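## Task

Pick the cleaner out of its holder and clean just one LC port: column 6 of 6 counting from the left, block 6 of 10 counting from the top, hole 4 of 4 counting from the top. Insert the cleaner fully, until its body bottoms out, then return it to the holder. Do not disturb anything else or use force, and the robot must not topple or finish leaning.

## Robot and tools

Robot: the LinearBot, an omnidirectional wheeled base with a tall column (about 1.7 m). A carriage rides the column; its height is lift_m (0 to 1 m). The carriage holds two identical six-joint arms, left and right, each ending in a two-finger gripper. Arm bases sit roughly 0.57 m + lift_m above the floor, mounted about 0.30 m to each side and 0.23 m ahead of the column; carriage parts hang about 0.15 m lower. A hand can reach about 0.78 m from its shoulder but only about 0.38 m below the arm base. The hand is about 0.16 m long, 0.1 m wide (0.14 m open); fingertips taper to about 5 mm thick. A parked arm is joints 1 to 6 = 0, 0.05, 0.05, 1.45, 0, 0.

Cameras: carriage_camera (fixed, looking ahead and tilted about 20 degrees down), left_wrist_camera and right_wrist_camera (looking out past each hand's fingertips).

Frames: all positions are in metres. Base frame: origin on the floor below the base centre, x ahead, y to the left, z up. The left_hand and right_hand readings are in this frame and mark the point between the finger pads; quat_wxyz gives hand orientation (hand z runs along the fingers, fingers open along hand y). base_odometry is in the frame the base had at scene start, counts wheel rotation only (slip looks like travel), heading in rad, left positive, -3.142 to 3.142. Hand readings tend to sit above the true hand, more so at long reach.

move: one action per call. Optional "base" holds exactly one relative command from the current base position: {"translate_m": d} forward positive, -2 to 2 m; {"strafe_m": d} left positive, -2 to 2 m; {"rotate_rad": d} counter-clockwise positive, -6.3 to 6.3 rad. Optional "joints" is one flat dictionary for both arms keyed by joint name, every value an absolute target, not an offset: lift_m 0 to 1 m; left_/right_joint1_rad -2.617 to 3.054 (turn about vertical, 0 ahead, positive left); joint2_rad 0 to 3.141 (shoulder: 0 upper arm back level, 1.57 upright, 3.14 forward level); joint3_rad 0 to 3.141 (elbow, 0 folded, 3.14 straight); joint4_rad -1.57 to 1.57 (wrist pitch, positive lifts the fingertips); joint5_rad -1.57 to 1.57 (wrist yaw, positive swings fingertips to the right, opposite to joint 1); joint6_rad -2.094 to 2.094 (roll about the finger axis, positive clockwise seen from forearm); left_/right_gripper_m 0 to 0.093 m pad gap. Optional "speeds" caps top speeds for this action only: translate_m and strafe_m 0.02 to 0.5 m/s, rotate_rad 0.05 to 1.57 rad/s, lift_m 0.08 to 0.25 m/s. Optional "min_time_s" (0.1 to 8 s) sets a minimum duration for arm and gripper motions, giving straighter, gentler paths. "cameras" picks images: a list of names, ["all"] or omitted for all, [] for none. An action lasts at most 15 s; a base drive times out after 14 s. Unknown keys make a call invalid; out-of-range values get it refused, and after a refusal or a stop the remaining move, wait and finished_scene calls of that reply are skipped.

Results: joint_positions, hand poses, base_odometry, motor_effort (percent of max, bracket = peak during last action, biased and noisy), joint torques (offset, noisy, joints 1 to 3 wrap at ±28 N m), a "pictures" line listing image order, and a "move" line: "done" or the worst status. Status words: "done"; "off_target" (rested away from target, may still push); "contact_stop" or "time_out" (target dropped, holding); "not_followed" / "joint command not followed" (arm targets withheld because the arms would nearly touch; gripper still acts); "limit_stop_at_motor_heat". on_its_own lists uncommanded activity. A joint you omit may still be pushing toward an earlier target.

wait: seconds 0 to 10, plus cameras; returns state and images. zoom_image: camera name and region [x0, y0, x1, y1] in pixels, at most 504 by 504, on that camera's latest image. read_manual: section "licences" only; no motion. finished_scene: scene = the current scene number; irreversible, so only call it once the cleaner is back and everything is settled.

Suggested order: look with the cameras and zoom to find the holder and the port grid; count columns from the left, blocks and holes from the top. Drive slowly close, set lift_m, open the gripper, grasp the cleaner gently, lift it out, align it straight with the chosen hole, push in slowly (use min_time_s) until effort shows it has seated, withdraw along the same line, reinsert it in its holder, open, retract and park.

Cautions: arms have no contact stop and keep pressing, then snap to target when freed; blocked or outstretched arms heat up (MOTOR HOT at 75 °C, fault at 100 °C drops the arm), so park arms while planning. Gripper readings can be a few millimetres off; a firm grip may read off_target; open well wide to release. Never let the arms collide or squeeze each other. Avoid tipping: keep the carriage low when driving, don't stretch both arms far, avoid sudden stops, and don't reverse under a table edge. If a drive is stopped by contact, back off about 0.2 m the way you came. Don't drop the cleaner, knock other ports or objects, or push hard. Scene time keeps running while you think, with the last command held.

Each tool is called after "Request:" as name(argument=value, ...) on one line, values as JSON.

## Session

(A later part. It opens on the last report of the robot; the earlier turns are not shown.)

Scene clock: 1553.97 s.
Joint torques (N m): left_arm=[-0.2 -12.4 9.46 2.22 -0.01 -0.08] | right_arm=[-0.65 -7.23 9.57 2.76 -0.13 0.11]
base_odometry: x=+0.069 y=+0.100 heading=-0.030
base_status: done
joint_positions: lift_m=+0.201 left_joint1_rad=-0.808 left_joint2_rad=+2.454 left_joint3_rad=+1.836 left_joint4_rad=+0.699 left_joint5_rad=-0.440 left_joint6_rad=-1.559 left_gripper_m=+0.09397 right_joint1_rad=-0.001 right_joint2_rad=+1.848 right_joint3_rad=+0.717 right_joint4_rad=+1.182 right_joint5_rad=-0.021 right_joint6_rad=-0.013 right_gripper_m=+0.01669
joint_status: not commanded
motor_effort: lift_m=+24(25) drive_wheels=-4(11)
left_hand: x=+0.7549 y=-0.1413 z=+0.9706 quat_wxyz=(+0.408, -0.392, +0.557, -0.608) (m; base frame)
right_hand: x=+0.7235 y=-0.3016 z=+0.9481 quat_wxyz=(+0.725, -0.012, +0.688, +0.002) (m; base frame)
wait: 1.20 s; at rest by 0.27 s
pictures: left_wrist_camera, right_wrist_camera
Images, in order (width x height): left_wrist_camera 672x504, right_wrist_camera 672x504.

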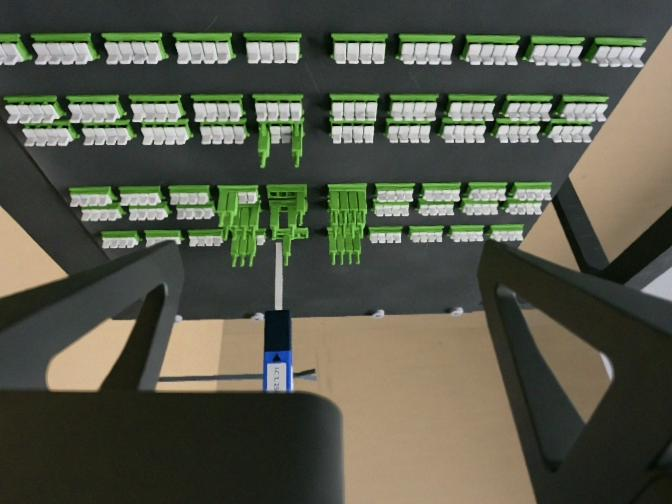

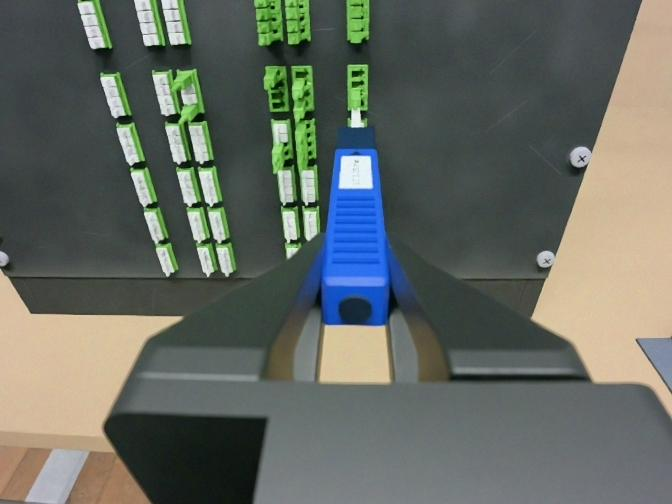

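Request:
move(base={"translate_m": 0.004}, speeds={"translate_m": 0.02}, cameras=[])

Request:
wait(seconds=1.2, cameras=["right_wrist_camera", "left_wrist_camera"])

Request:
zoom_image(camera="right_wrist_camera", region=[335, 74, 377, 116])

Request:
zoom_image(camera="left_wrist_camera", region=[272, 230, 302, 260])

Scene clock: 1611.10 s.
Joint torques (N m): left_arm=[-0.2 -12.4 9.44 2.23 -0.03 -0.08] | right_arm=[-0.75 -7.19 9.57 2.76 -0.12 0.11]
move: done
base_odometry: x=+0.073 y=+0.100 heading=-0.030
base_status: done
joint_positions: lift_m=+0.201 left_joint1_rad=-0.808 left_joint2_rad=+2.454 left_joint3_rad=+1.836 left_joint4_rad=+0.698 left_joint5_rad=-0.440 left_joint6_rad=-1.559 left_gripper_m=+0.09397 right_joint1_rad=-0.001 right_joint2_rad=+1.848 right_joint3_rad=+0.717 right_joint4_rad=+1.182 right_joint5_rad=-0.021 right_joint6_rad=-0.013 right_gripper_m=+0.01669
joint_status: not commanded
motor_effort: lift_m=+22(27) drive_wheels=-4(12)
left_hand: x=+0.7549 y=-0.1413 z=+0.9704 quat_wxyz=(+0.408, -0.392, +0.557, -0.608) (m; base frame)
right_hand: x=+0.7235 y=-0.3016 z=+0.9480 quat_wxyz=(+0.725, -0.012, +0.689, +0.002) (m; base frame)
pictures: none
No camera images: "cameras" was empty.

Scene clock: 1612.30 s.
Joint torques (N m): left_arm=[-0.21 -12.42 9.46 2.23 -0.04 -0.08] | right_arm=[-0.65 -7.21 9.57 2.77 -0.13 0.11]
base_odometry: x=+0.073 y=+0.100 heading=-0.030
base_status: done
joint_positions: lift_m=+0.201 left_joint1_rad=-0.808 left_joint2_rad=+2.454 left_joint3_rad=+1.836 left_joint4_rad=+0.698 left_joint5_rad=-0.440 left_joint6_rad=-1.559 left_gripper_m=+0.09397 right_joint1_rad=-0.001 right_joint2_rad=+1.848 right_joint3_rad=+0.717 right_joint4_rad=+1.182 right_joint5_rad=-0.021 right_joint6_rad=-0.013 right_gripper_m=+0.01669
joint_status: not commanded
motor_effort: lift_m=+24(27) drive_wheels=-3(12)
left_hand: x=+0.7549 y=-0.1413 z=+0.9704 quat_wxyz=(+0.408, -0.392, +0.557, -0.608) (m; base frame)
right_hand: x=+0.7235 y=-0.3016 z=+0.9480 quat_wxyz=(+0.725, -0.012, +0.689, +0.002) (m; base frame)
wait: 1.20 s; at rest by 0.27 s
pictures: left_wrist_camera, right_wrist_camera
Images, in order (width x height): left_wrist_camera 672x504, right_wrist_camera 672x504.

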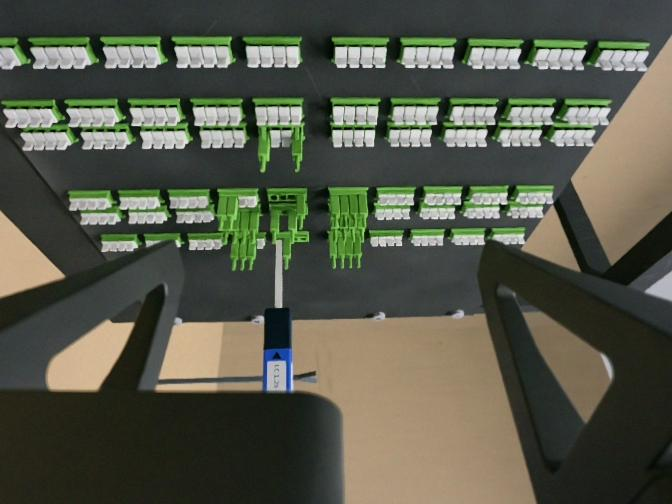

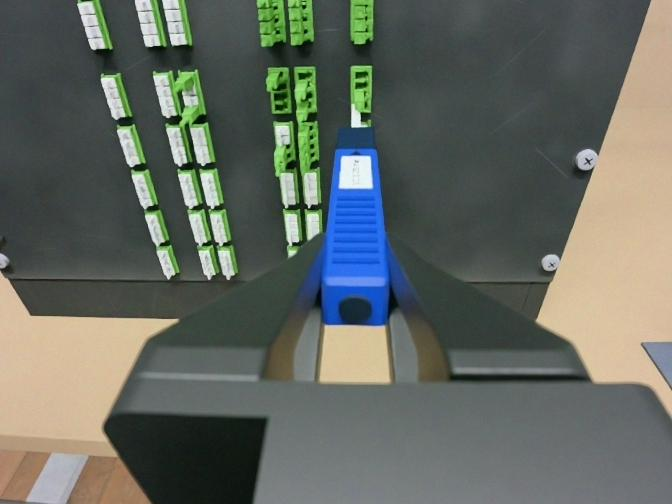

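Scaled by 12.000 from the camera's 672x504 image, which has a finer 960x720 frame.

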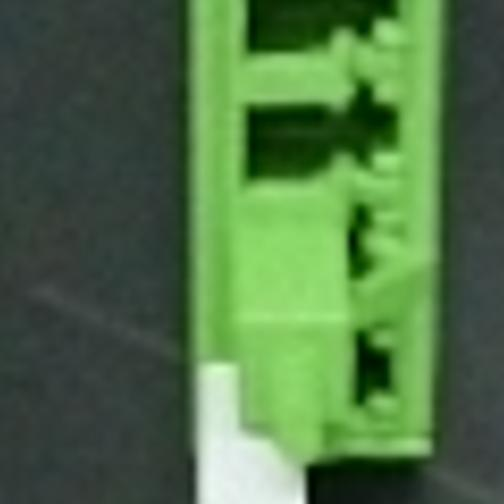

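Scaled by 16.800 from the camera's 672x504 image, which has a finer 960x720 frame.

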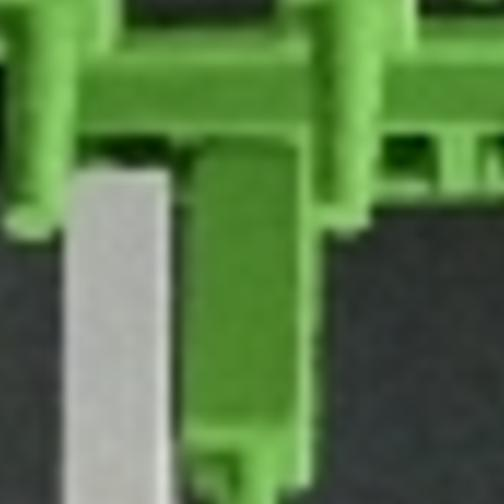

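Request:
move(joints={"right_joint5_rad": -0.007}, min_time_s=1.5, cameras=[])

Request:
wait(seconds=0.7, cameras=["right_wrist_camera"])

Request:
zoom_image(camera="right_wrist_camera", region=[335, 74, 377, 116])

Scene clock: 1627.97 s.
Joint torques (N m): left_arm=[-0.23 -12.42 9.42 2.23 -0.04 -0.08] | right_arm=[-0.65 -7.21 9.57 2.77 -0.01 0.11]
move: done
base_odometry: x=+0.073 y=+0.100 heading=-0.030
base_status: not commanded
joint_positions: lift_m=+0.201 left_joint1_rad=-0.808 left_joint2_rad=+2.454 left_joint3_rad=+1.836 left_joint4_rad=+0.698 left_joint5_rad=-0.440 left_joint6_rad=-1.559 left_gripper_m=+0.09397 right_joint1_rad=-0.001 right_joint2_rad=+1.848 right_joint3_rad=+0.717 right_joint4_rad=+1.182 right_joint5_rad=-0.016 right_joint6_rad=-0.013 right_gripper_m=+0.01669
joint_status: all done
motor_effort: lift_m=+25(27) drive_wheels=-5(6)
left_hand: x=+0.7549 y=-0.1413 z=+0.9704 quat_wxyz=(+0.408, -0.392, +0.557, -0.608) (m; base frame)
right_hand: x=+0.7236 y=-0.3026 z=+0.9480 quat_wxyz=(+0.725, -0.010, +0.689, +0.001) (m; base frame)
pictures: none
No camera images: "cameras" was empty.

Scene clock: 1628.67 s.
Joint torques (N m): left_arm=[-0.24 -12.45 9.44 2.23 -0.02 -0.07] | right_arm=[-0.64 -7.24 9.58 2.76 -0.02 0.11]
base_odometry: x=+0.073 y=+0.100 heading=-0.030
base_status: not commanded
joint_positions: lift_m=+0.201 left_joint1_rad=-0.808 left_joint2_rad=+2.454 left_joint3_rad=+1.836 left_joint4_rad=+0.698 left_joint5_rad=-0.440 left_joint6_rad=-1.559 left_gripper_m=+0.09397 right_joint1_rad=-0.001 right_joint2_rad=+1.848 right_joint3_rad=+0.717 right_joint4_rad=+1.182 right_joint5_rad=-0.015 right_joint6_rad=-0.013 right_gripper_m=+0.01669
joint_status: all done
motor_effort: lift_m=+24(27) drive_wheels=-4(6)
left_hand: x=+0.7549 y=-0.1413 z=+0.9704 quat_wxyz=(+0.408, -0.392, +0.557, -0.608) (m; base frame)
right_hand: x=+0.7236 y=-0.3026 z=+0.9480 quat_wxyz=(+0.725, -0.010, +0.689, +0.000) (m; base frame)
wait: 0.70 s; at rest by 0.27 s
pictures: right_wrist_camera
Images, in order (width x height): right_wrist_camera 672x504.

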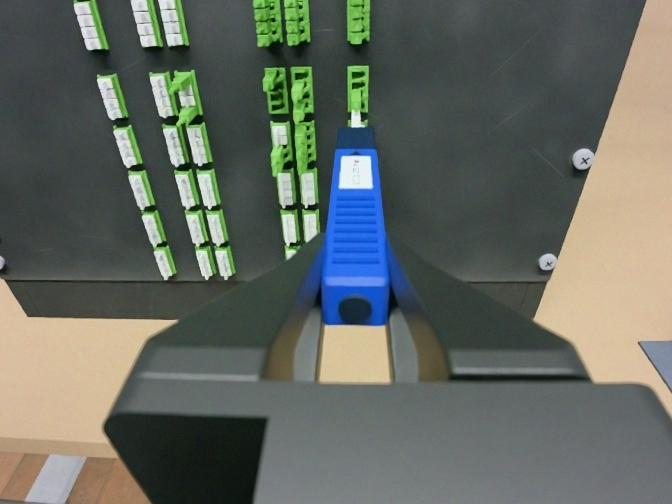

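Scaled by 12.000 from the camera's 672x504 image, which has a finer 960x720 frame.

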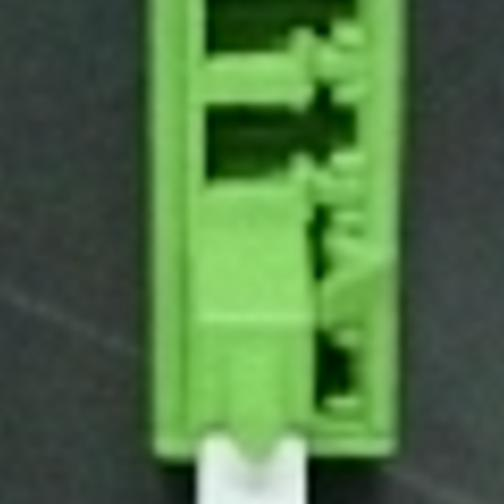

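Request:
move(joints={"right_joint5_rad": -0.0062}, min_time_s=1, cameras=[])

Request:
wait(seconds=1, cameras=["right_wrist_camera", "left_wrist_camera"])

Request:
zoom_image(camera="right_wrist_camera", region=[335, 74, 377, 116])

Request:
zoom_image(camera="left_wrist_camera", region=[272, 230, 302, 260])

Request:
zoom_image(camera="left_wrist_camera", region=[270, 220, 310, 260])

Scene clock: 1639.63 s.
Joint torques (N m): left_arm=[-0.24 -12.4 9.46 2.23 -0.05 -0.08] | right_arm=[-0.65 -7.21 9.57 2.77 -0.02 0.11]
move: done
base_odometry: x=+0.073 y=+0.100 heading=-0.030
base_status: not commanded
joint_positions: lift_m=+0.201 left_joint1_rad=-0.808 left_joint2_rad=+2.454 left_joint3_rad=+1.836 left_joint4_rad=+0.698 left_joint5_rad=-0.440 left_joint6_rad=-1.559 left_gripper_m=+0.09397 right_joint1_rad=-0.001 right_joint2_rad=+1.848 right_joint3_rad=+0.717 right_joint4_rad=+1.182 right_joint5_rad=-0.015 right_joint6_rad=-0.013 right_gripper_m=+0.01669
joint_status: all done
motor_effort: lift_m=+23(26) drive_wheels=-5(6)
left_hand: x=+0.7549 y=-0.1413 z=+0.9704 quat_wxyz=(+0.408, -0.392, +0.557, -0.608) (m; base frame)
right_hand: x=+0.7236 y=-0.3027 z=+0.9480 quat_wxyz=(+0.725, -0.010, +0.689, +0.000) (m; base frame)
pictures: none
No camera images: "cameras" was empty.

Scene clock: 1640.63 s.
Joint torques (N m): left_arm=[-0.25 -12.38 9.46 2.23 -0.03 -0.08] | right_arm=[-0.64 -7.24 9.58 2.76 -0.02 0.11]
base_odometry: x=+0.073 y=+0.100 heading=-0.030
base_status: not commanded
joint_positions: lift_m=+0.201 left_joint1_rad=-0.808 left_joint2_rad=+2.454 left_joint3_rad=+1.836 left_joint4_rad=+0.698 left_joint5_rad=-0.440 left_joint6_rad=-1.559 left_gripper_m=+0.09397 right_joint1_rad=-0.001 right_joint2_rad=+1.848 right_joint3_rad=+0.717 right_joint4_rad=+1.182 right_joint5_rad=-0.015 right_joint6_rad=-0.013 right_gripper_m=+0.01669
joint_status: all done
motor_effort: lift_m=+25(26) drive_wheels=-4(6)
left_hand: x=+0.7549 y=-0.1413 z=+0.9704 quat_wxyz=(+0.408, -0.392, +0.557, -0.608) (m; base frame)
right_hand: x=+0.7236 y=-0.3028 z=+0.9480 quat_wxyz=(+0.725, -0.009, +0.689, +0.000) (m; base frame)
wait: 1.00 s; at rest by 0.27 s
pictures: left_wrist_camera, right_wrist_camera
Images, in order (width x height): left_wrist_camera 672x504, right_wrist_camera 672x504.

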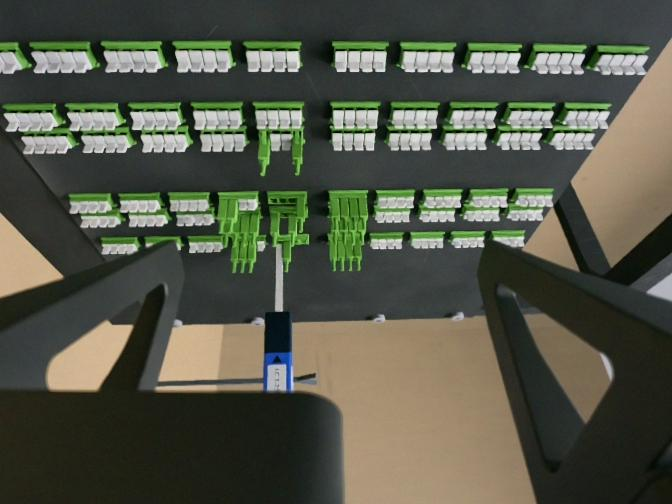

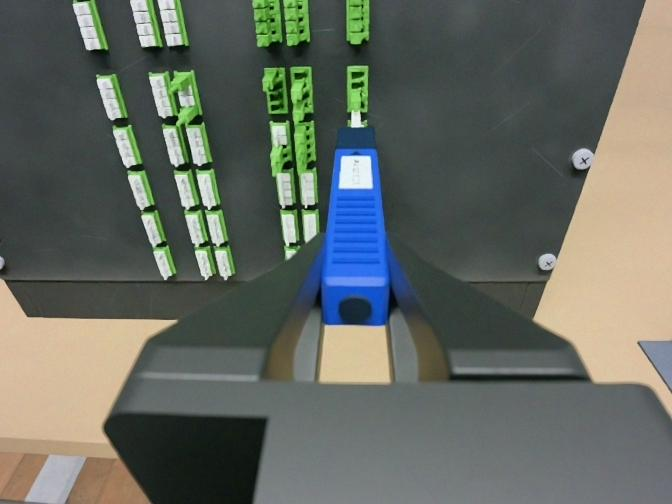

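Scaled by 12.000 from the camera's 672x504 image, which has a finer 960x720 frame.

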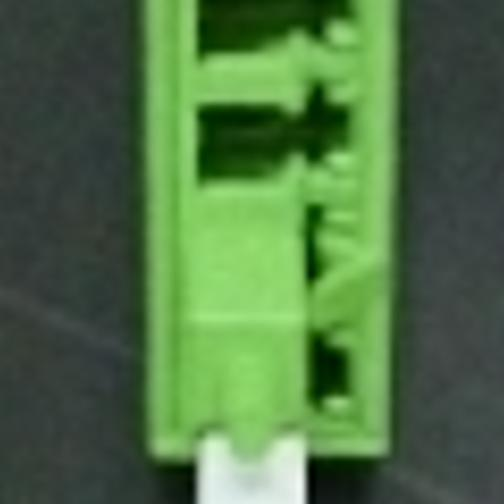

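Scaled by 16.800 from the camera's 672x504 image, which has a finer 960x720 frame.

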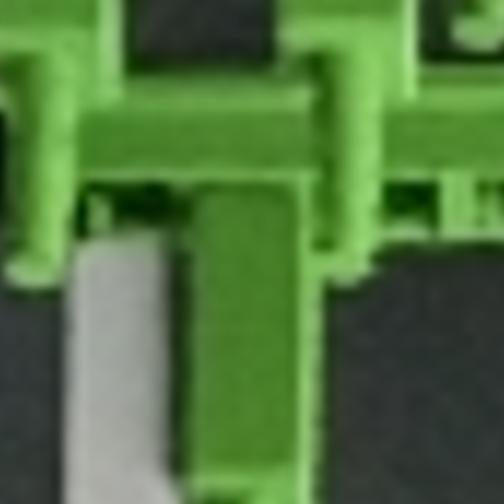

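Scaled by 12.600 from the camera's 672x504 image, which has a finer 960x720 frame.

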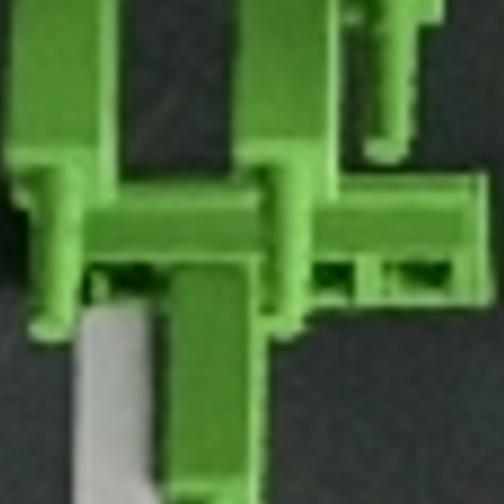

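Request:
move(base={"translate_m": 0.0015}, joints={"right_joint5_rad": -0.0155}, speeds={"translate_m": 0.02}, cameras=[])

Request:
wait(seconds=1.2, cameras=["right_wrist_camera", "left_wrist_camera"])

Request:
zoom_image(camera="right_wrist_camera", region=[335, 74, 377, 116])

Request:
zoom_image(camera="left_wrist_camera", region=[270, 220, 310, 260])

Scene clock: 1666.73 s.
Joint torques (N m): left_arm=[-0.12 -12.36 9.37 2.25 -0.03 -0.09] | right_arm=[-0.66 -7.25 9.57 2.76 -0.12 0.11]
move: done
base_odometry: x=+0.075 y=+0.100 heading=-0.029
base_status: done
joint_positions: lift_m=+0.201 left_joint1_rad=-0.808 left_joint2_rad=+2.454 left_joint3_rad=+1.836 left_joint4_rad=+0.699 left_joint5_rad=-0.440 left_joint6_rad=-1.559 left_gripper_m=+0.09397 right_joint1_rad=-0.001 right_joint2_rad=+1.848 right_joint3_rad=+0.718 right_joint4_rad=+1.182 right_joint5_rad=-0.015 right_joint6_rad=-0.013 right_gripper_m=+0.01669
joint_status: all done
motor_effort: lift_m=+26(26) drive_wheels=+6(11)
left_hand: x=+0.7549 y=-0.1413 z=+0.9706 quat_wxyz=(+0.408, -0.392, +0.557, -0.608) (m; base frame)
right_hand: x=+0.7237 y=-0.3028 z=+0.9480 quat_wxyz=(+0.725, -0.009, +0.689, +0.000) (m; base frame)
pictures: none
No camera images: "cameras" was empty.

Scene clock: 1667.93 s.
Joint torques (N m): left_arm=[-0.14 -12.45 9.46 2.23 -0.05 -0.09] | right_arm=[-0.64 -7.25 9.51 2.77 -0.13 0.11]
base_odometry: x=+0.075 y=+0.100 heading=-0.029
base_status: done
joint_positions: lift_m=+0.201 left_joint1_rad=-0.808 left_joint2_rad=+2.454 left_joint3_rad=+1.836 left_joint4_rad=+0.699 left_joint5_rad=-0.440 left_joint6_rad=-1.559 left_gripper_m=+0.09397 right_joint1_rad=-0.001 right_joint2_rad=+1.848 right_joint3_rad=+0.718 right_joint4_rad=+1.182 right_joint5_rad=-0.015 right_joint6_rad=-0.013 right_gripper_m=+0.01669
joint_status: all done
motor_effort: lift_m=+25(26) drive_wheels=+6(11)
left_hand: x=+0.7549 y=-0.1413 z=+0.9706 quat_wxyz=(+0.408, -0.392, +0.557, -0.608) (m; base frame)
right_hand: x=+0.7237 y=-0.3028 z=+0.9480 quat_wxyz=(+0.725, -0.009, +0.689, +0.000) (m; base frame)
wait: 1.20 s; at rest by 0.27 s
pictures: left_wrist_camera, right_wrist_camera
Images, in order (width x height): left_wrist_camera 672x504, right_wrist_camera 672x504.

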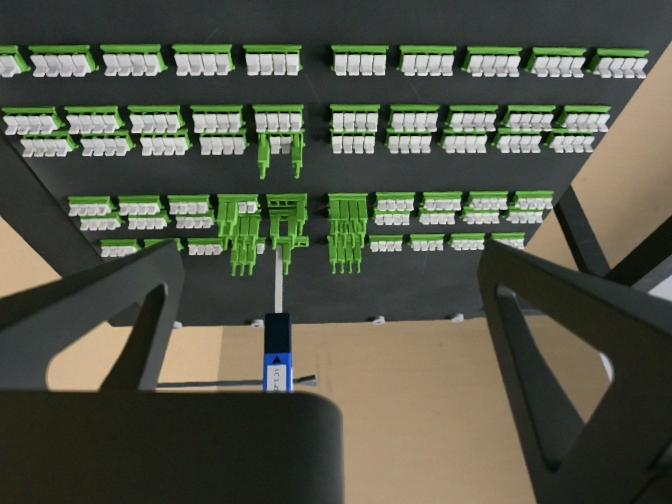

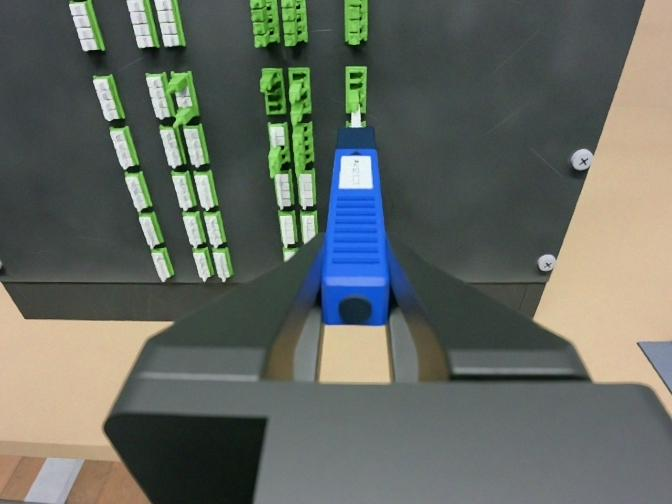

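Scaled by 12.000 from the camera's 672x504 image, which has a finer 960x720 frame.

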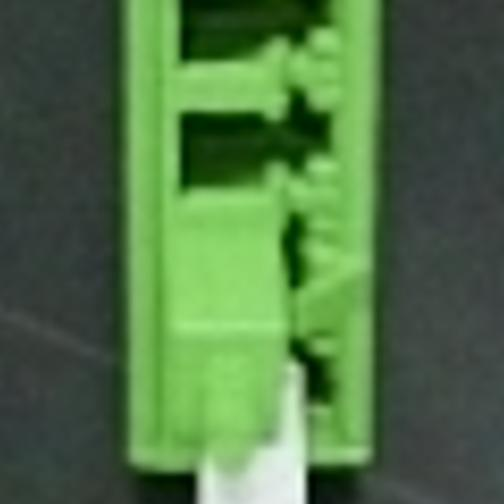

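Scaled by 12.600 from the camera's 672x504 image, which has a finer 960x720 frame.

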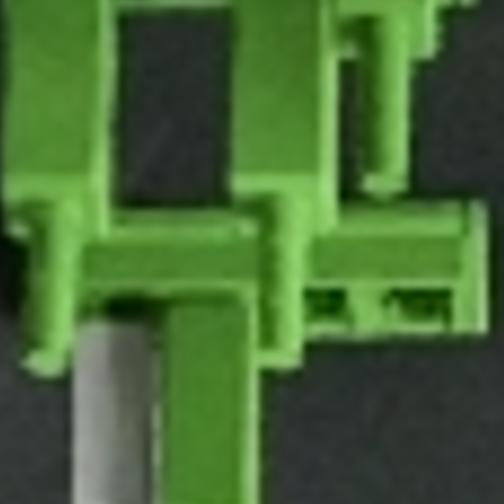

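Request:
move(joints={"right_joint5_rad": -0.027}, min_time_s=1.2, cameras=[])

Request:
wait(seconds=1, cameras=["right_wrist_camera", "left_wrist_camera"])

Request:
zoom_image(camera="right_wrist_camera", region=[335, 74, 377, 116])

Request:
zoom_image(camera="left_wrist_camera", region=[270, 230, 310, 270])

Scene clock: 1676.13 s.
Joint torques (N m): left_arm=[-0.24 -12.46 9.46 2.24 -0.05 -0.08] | right_arm=[-0.65 -7.27 9.54 2.76 -0.22 0.12]
move: done
base_odometry: x=+0.075 y=+0.100 heading=-0.029
base_status: not commanded
joint_positions: lift_m=+0.201 left_joint1_rad=-0.808 left_joint2_rad=+2.454 left_joint3_rad=+1.836 left_joint4_rad=+0.699 left_joint5_rad=-0.440 left_joint6_rad=-1.559 left_gripper_m=+0.09397 right_joint1_rad=-0.001 right_joint2_rad=+1.848 right_joint3_rad=+0.718 right_joint4_rad=+1.182 right_joint5_rad=-0.018 right_joint6_rad=-0.013 right_gripper_m=+0.01669
joint_status: all done
motor_effort: lift_m=+23(26) drive_wheels=+6(7)
left_hand: x=+0.7549 y=-0.1413 z=+0.9706 quat_wxyz=(+0.408, -0.392, +0.557, -0.608) (m; base frame)
right_hand: x=+0.7236 y=-0.3022 z=+0.9480 quat_wxyz=(+0.725, -0.011, +0.689, +0.001) (m; base frame)
pictures: none
No camera images: "cameras" was empty.

Scene clock: 1677.13 s.
Joint torques (N m): left_arm=[-0.23 -12.44 9.44 2.22 -0.04 -0.08] | right_arm=[-0.66 -7.27 9.52 2.76 -0.22 0.11]
base_odometry: x=+0.075 y=+0.100 heading=-0.029
base_status: not commanded
joint_positions: lift_m=+0.201 left_joint1_rad=-0.808 left_joint2_rad=+2.454 left_joint3_rad=+1.836 left_joint4_rad=+0.699 left_joint5_rad=-0.440 left_joint6_rad=-1.559 left_gripper_m=+0.09397 right_joint1_rad=-0.001 right_joint2_rad=+1.848 right_joint3_rad=+0.718 right_joint4_rad=+1.182 right_joint5_rad=-0.018 right_joint6_rad=-0.013 right_gripper_m=+0.01669
joint_status: all done
motor_effort: lift_m=+26(26) drive_wheels=+8(7)
left_hand: x=+0.7549 y=-0.1413 z=+0.9706 quat_wxyz=(+0.408, -0.392, +0.557, -0.608) (m; base frame)
right_hand: x=+0.7236 y=-0.3021 z=+0.9480 quat_wxyz=(+0.725, -0.011, +0.689, +0.001) (m; base frame)
wait: 1.00 s; at rest by 0.27 s
pictures: left_wrist_camera, right_wrist_camera
Images, in order (width x height): left_wrist_camera 672x504, right_wrist_camera 672x504.

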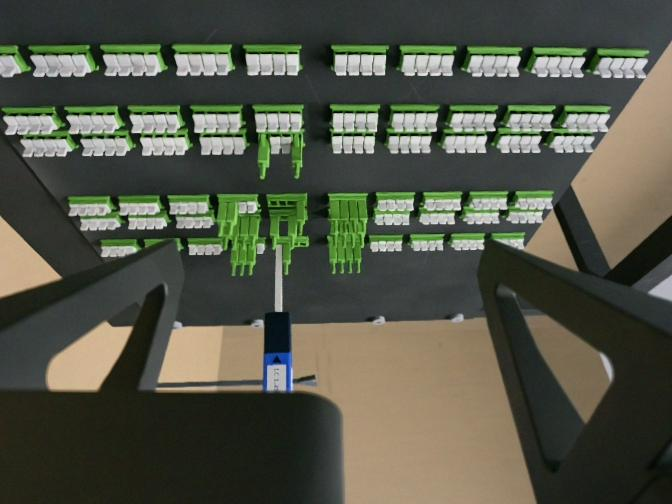

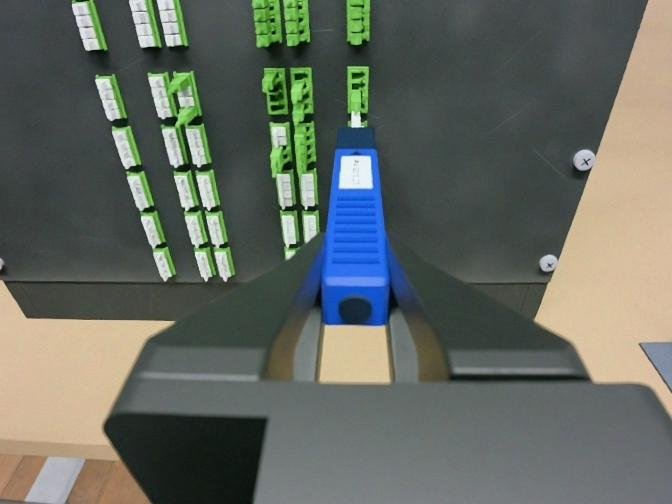

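Scaled by 12.000 from the camera's 672x504 image, which has a finer 960x720 frame.

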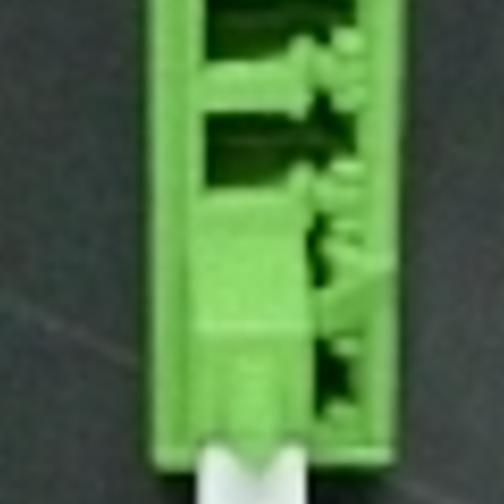

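Scaled by 12.600 from the camera's 672x504 image, which has a finer 960x720 frame.

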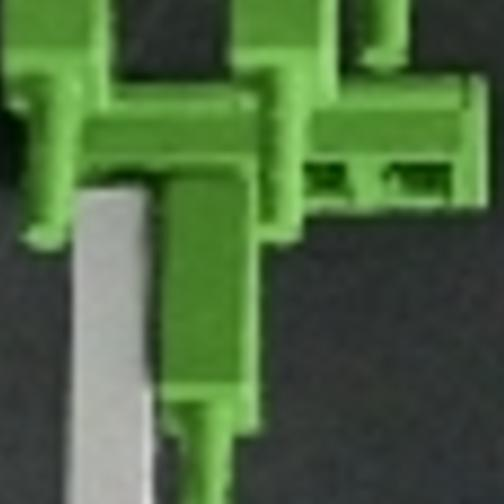

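Request:
move(joints={"lift_m": 0.2005, "right_joint5_rad": -0.018}, speeds={"lift_m": 0.08}, cameras=[])

Request:
wait(seconds=1, cameras=["right_wrist_camera", "left_wrist_camera"])

Request:
zoom_image(camera="right_wrist_camera", region=[335, 74, 377, 116])

Request:
zoom_image(camera="left_wrist_camera", region=[270, 230, 310, 270])

Scene clock: 1684.50 s.
Joint torques (N m): left_arm=[-0.24 -12.44 9.46 2.22 -0.05 -0.07] | right_arm=[-0.65 -7.24 9.54 2.73 -0.11 0.11]
move: done
base_odometry: x=+0.075 y=+0.100 heading=-0.029
base_status: not commanded
joint_positions: lift_m=+0.201 left_joint1_rad=-0.808 left_joint2_rad=+2.454 left_joint3_rad=+1.836 left_joint4_rad=+0.699 left_joint5_rad=-0.440 left_joint6_rad=-1.559 left_gripper_m=+0.09397 right_joint1_rad=-0.001 right_joint2_rad=+1.848 right_joint3_rad=+0.718 right_joint4_rad=+1.182 right_joint5_rad=-0.019 right_joint6_rad=-0.013 right_gripper_m=+0.01669
joint_status: all done
motor_effort: lift_m=+20(22) drive_wheels=+5(7)
left_hand: x=+0.7549 y=-0.1413 z=+0.9704 quat_wxyz=(+0.408, -0.392, +0.557, -0.608) (m; base frame)
right_hand: x=+0.7236 y=-0.3020 z=+0.9478 quat_wxyz=(+0.725, -0.011, +0.689, +0.002) (m; base frame)
pictures: none
No camera images: "cameras" was empty.

Scene clock: 1685.50 s.
Joint torques (N m): left_arm=[-0.18 -12.38 9.48 2.24 -0.04 -0.08] | right_arm=[-0.64 -7.27 9.54 2.77 -0.11 0.11]
base_odometry: x=+0.075 y=+0.100 heading=-0.029
base_status: not commanded
joint_positions: lift_m=+0.201 left_joint1_rad=-0.808 left_joint2_rad=+2.454 left_joint3_rad=+1.836 left_joint4_rad=+0.699 left_joint5_rad=-0.440 left_joint6_rad=-1.559 left_gripper_m=+0.09397 right_joint1_rad=-0.001 right_joint2_rad=+1.848 right_joint3_rad=+0.718 right_joint4_rad=+1.182 right_joint5_rad=-0.019 right_joint6_rad=-0.013 right_gripper_m=+0.01669
joint_status: all done
motor_effort: lift_m=+19(22) drive_wheels=+5(7)
left_hand: x=+0.7549 y=-0.1413 z=+0.9704 quat_wxyz=(+0.408, -0.392, +0.557, -0.608) (m; base frame)
right_hand: x=+0.7236 y=-0.3020 z=+0.9478 quat_wxyz=(+0.725, -0.011, +0.689, +0.002) (m; base frame)
wait: 1.00 s; at rest by 0.27 s
pictures: left_wrist_camera, right_wrist_camera
Images, in order (width x height): left_wrist_camera 672x504, right_wrist_camera 672x504.

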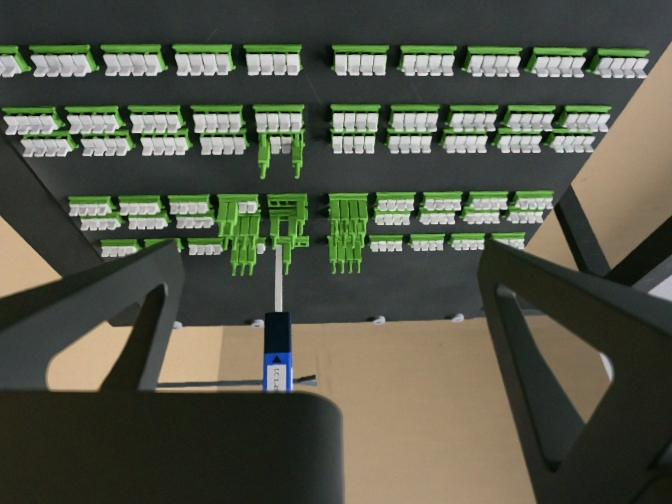

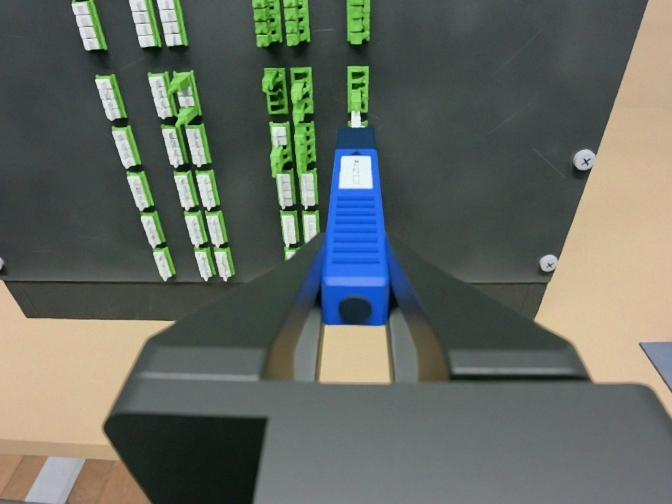

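Scaled by 12.000 from the camera's 672x504 image, which has a finer 960x720 frame.

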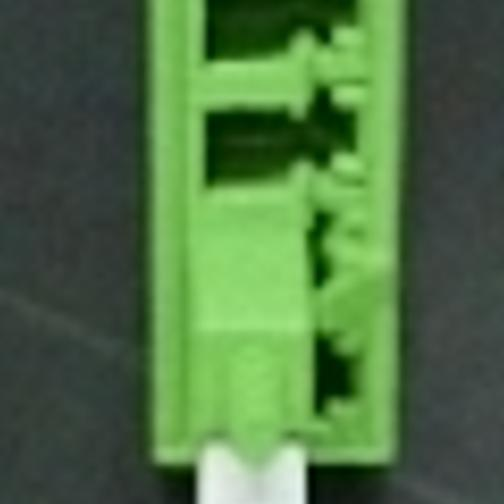

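Scaled by 12.600 from the camera's 672x504 image, which has a finer 960x720 frame.

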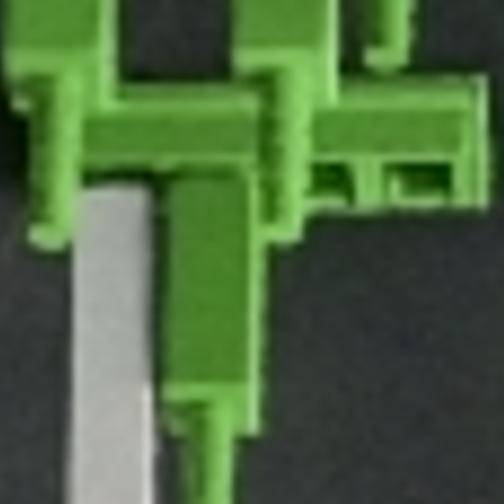

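Request:
zoom_image(camera="left_wrist_camera", region=[228, 222, 278, 272])

Request:
zoom_image(camera="left_wrist_camera", region=[322, 222, 372, 272])

Request:
zoom_image(camera="left_wrist_camera", region=[266, 222, 316, 272])

Scaled by 10.080 from the camera's 672x504 image, which has a finer 960x720 frame.

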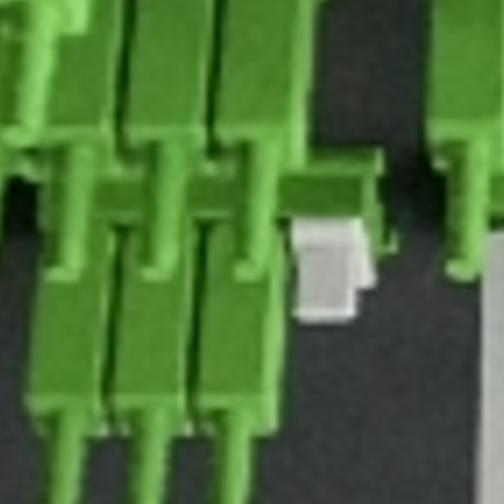

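Scaled by 10.080 from the camera's 672x504 image, which has a finer 960x720 frame.

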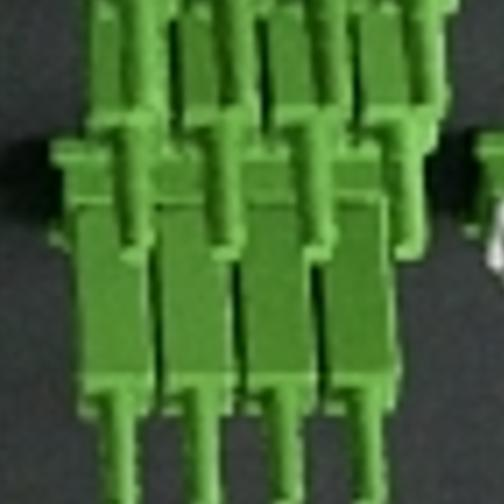

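Scaled by 10.080 from the camera's 672x504 image, which has a finer 960x720 frame.

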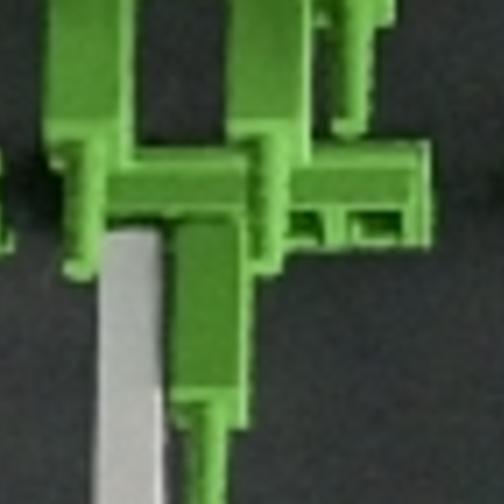

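Request:
move(joints={"lift_m": 0.2001}, speeds={"lift_m": 0.08}, cameras=[])

Request:
wait(seconds=1, cameras=["right_wrist_camera", "left_wrist_camera"])

Request:
zoom_image(camera="right_wrist_camera", region=[335, 74, 377, 116])

Request:
zoom_image(camera="left_wrist_camera", region=[266, 222, 316, 272])

Scene clock: 1712.93 s.
Joint torques (N m): left_arm=[-0.2 -12.4 9.4 2.22 -0.05 -0.07] | right_arm=[-0.62 -7.21 9.51 2.76 -0.11 0.11]
move: done
base_odometry: x=+0.075 y=+0.100 heading=-0.029
base_status: not commanded
joint_positions: lift_m=+0.201 left_joint1_rad=-0.808 left_joint2_rad=+2.454 left_joint3_rad=+1.836 left_joint4_rad=+0.699 left_joint5_rad=-0.440 left_joint6_rad=-1.559 left_gripper_m=+0.09397 right_joint1_rad=-0.001 right_joint2_rad=+1.848 right_joint3_rad=+0.718 right_joint4_rad=+1.182 right_joint5_rad=-0.019 right_joint6_rad=-0.013 right_gripper_m=+0.01669
joint_status: all done
motor_effort: lift_m=+19(21) drive_wheels=+7(7)
left_hand: x=+0.7549 y=-0.1413 z=+0.9701 quat_wxyz=(+0.408, -0.392, +0.557, -0.608) (m; base frame)
right_hand: x=+0.7236 y=-0.3020 z=+0.9476 quat_wxyz=(+0.725, -0.011, +0.689, +0.002) (m; base frame)
pictures: none
No camera images: "cameras" was empty.

Scene clock: 1713.93 s.
Joint torques (N m): left_arm=[-0.23 -12.4 9.44 2.22 -0.02 -0.08] | right_arm=[-0.65 -7.27 9.52 2.76 -0.11 0.11]
base_odometry: x=+0.075 y=+0.100 heading=-0.029
base_status: not commanded
joint_positions: lift_m=+0.201 left_joint1_rad=-0.808 left_joint2_rad=+2.454 left_joint3_rad=+1.836 left_joint4_rad=+0.699 left_joint5_rad=-0.440 left_joint6_rad=-1.559 left_gripper_m=+0.09397 right_joint1_rad=-0.001 right_joint2_rad=+1.848 right_joint3_rad=+0.718 right_joint4_rad=+1.182 right_joint5_rad=-0.019 right_joint6_rad=-0.013 right_gripper_m=+0.01669
joint_status: all done
motor_effort: lift_m=+20(21) drive_wheels=+6(7)
left_hand: x=+0.7549 y=-0.1413 z=+0.9701 quat_wxyz=(+0.408, -0.392, +0.557, -0.608) (m; base frame)
right_hand: x=+0.7236 y=-0.3020 z=+0.9476 quat_wxyz=(+0.725, -0.011, +0.689, +0.002) (m; base frame)
wait: 1.00 s; at rest by 0.27 s
pictures: left_wrist_camera, right_wrist_camera
Images, in order (width x height): left_wrist_camera 672x504, right_wrist_camera 672x504.

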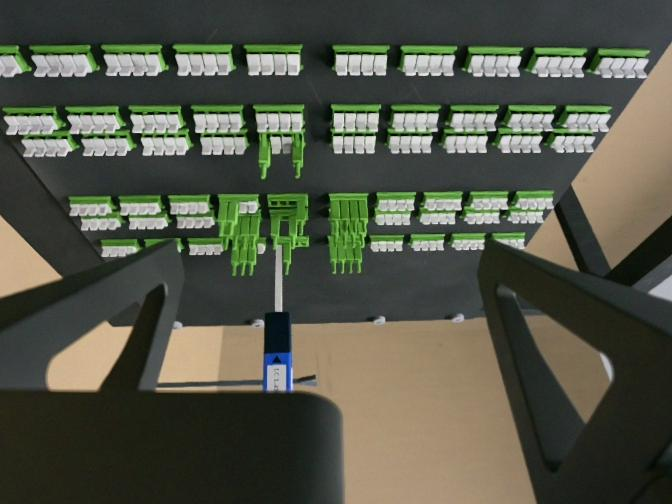

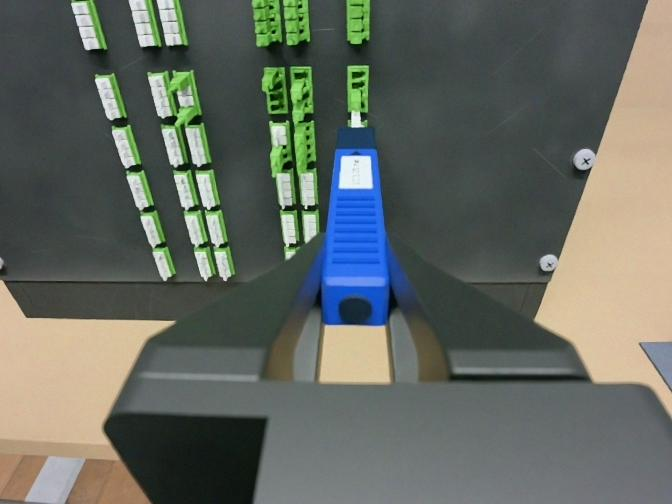

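Scaled by 12.000 from the camera's 672x504 image, which has a finer 960x720 frame.

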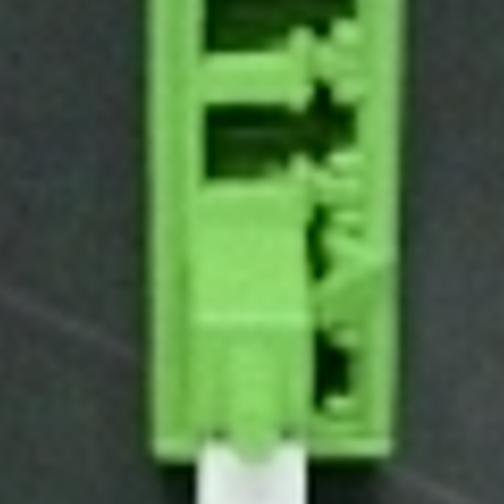

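Scaled by 10.080 from the camera's 672x504 image, which has a finer 960x720 frame.

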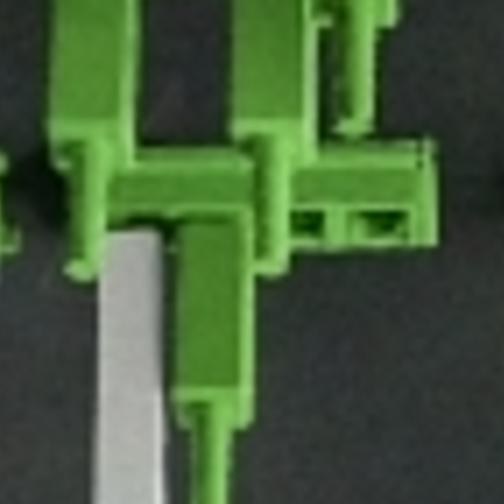

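Request:
move(base={"translate_m": 0.0035}, speeds={"translate_m": 0.02}, cameras=[])

Request:
wait(seconds=1, cameras=["right_wrist_camera", "left_wrist_camera"])

Request:
zoom_image(camera="right_wrist_camera", region=[335, 74, 377, 116])

Request:
zoom_image(camera="left_wrist_camera", region=[266, 222, 316, 272])

Scene clock: 1718.50 s.
Joint torques (N m): left_arm=[-0.17 -12.48 9.43 2.23 -0.04 -0.08] | right_arm=[-0.59 -7.3 9.48 2.76 -0.13 0.11]
move: done
base_odometry: x=+0.078 y=+0.100 heading=-0.028
base_status: done
joint_positions: lift_m=+0.201 left_joint1_rad=-0.808 left_joint2_rad=+2.454 left_joint3_rad=+1.836 left_joint4_rad=+0.699 left_joint5_rad=-0.440 left_joint6_rad=-1.559 left_gripper_m=+0.09397 right_joint1_rad=-0.001 right_joint2_rad=+1.848 right_joint3_rad=+0.718 right_joint4_rad=+1.182 right_joint5_rad=-0.017 right_joint6_rad=-0.013 right_gripper_m=+0.01669
joint_status: not commanded
motor_effort: lift_m=+20(21) drive_wheels=-5(13)
left_hand: x=+0.7549 y=-0.1413 z=+0.9701 quat_wxyz=(+0.408, -0.392, +0.557, -0.608) (m; base frame)
right_hand: x=+0.7236 y=-0.3026 z=+0.9477 quat_wxyz=(+0.725, -0.010, +0.688, +0.001) (m; base frame)
pictures: none
No camera images: "cameras" was empty.

Scene clock: 1719.50 s.
Joint torques (N m): left_arm=[-0.2 -12.38 9.46 2.23 -0.04 -0.07] | right_arm=[-0.64 -7.28 9.5 2.76 -0.12 0.11]
base_odometry: x=+0.078 y=+0.100 heading=-0.028
base_status: done
joint_positions: lift_m=+0.201 left_joint1_rad=-0.808 left_joint2_rad=+2.454 left_joint3_rad=+1.836 left_joint4_rad=+0.699 left_joint5_rad=-0.440 left_joint6_rad=-1.559 left_gripper_m=+0.09397 right_joint1_rad=-0.001 right_joint2_rad=+1.848 right_joint3_rad=+0.718 right_joint4_rad=+1.182 right_joint5_rad=-0.017 right_joint6_rad=-0.013 right_gripper_m=+0.01669
joint_status: not commanded
motor_effort: lift_m=+17(21) drive_wheels=-4(13)
left_hand: x=+0.7549 y=-0.1413 z=+0.9701 quat_wxyz=(+0.408, -0.392, +0.557, -0.608) (m; base frame)
right_hand: x=+0.7236 y=-0.3026 z=+0.9477 quat_wxyz=(+0.725, -0.010, +0.688, +0.001) (m; base frame)
wait: 1.00 s; at rest by 0.27 s
pictures: left_wrist_camera, right_wrist_camera
Images, in order (width x height): left_wrist_camera 672x504, right_wrist_camera 672x504.

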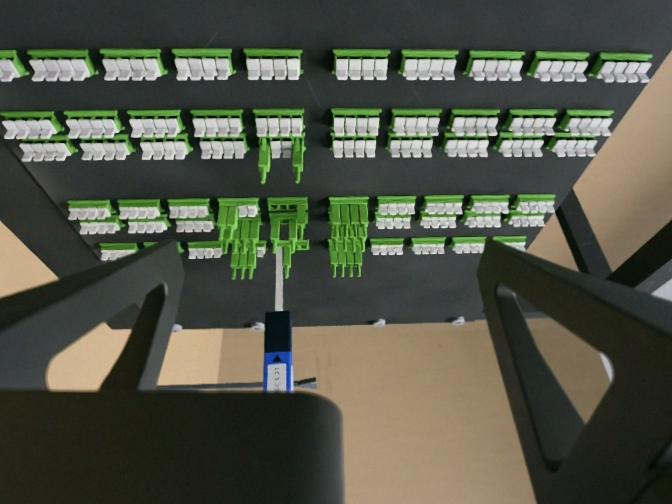

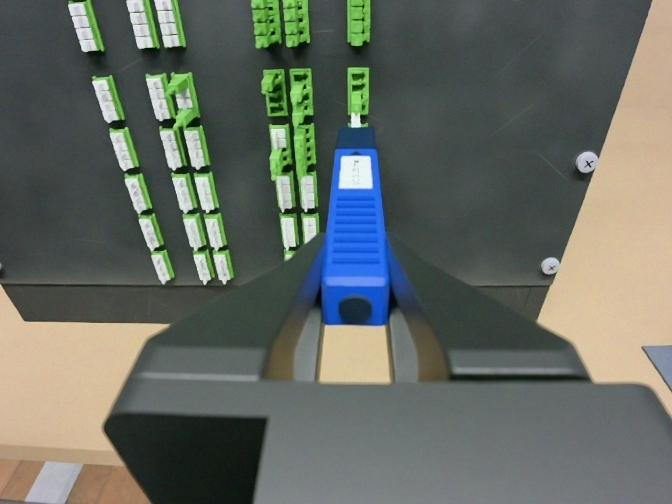

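Scaled by 12.000 from the camera's 672x504 image, which has a finer 960x720 frame.

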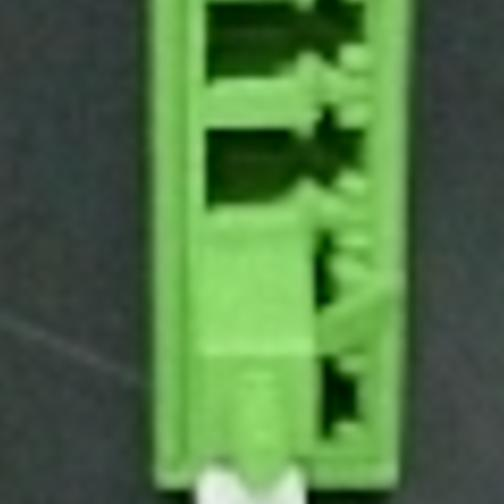

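Scaled by 10.080 from the camera's 672x504 image, which has a finer 960x720 frame.

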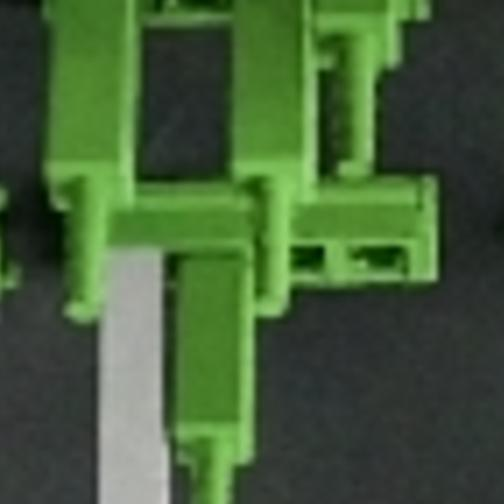

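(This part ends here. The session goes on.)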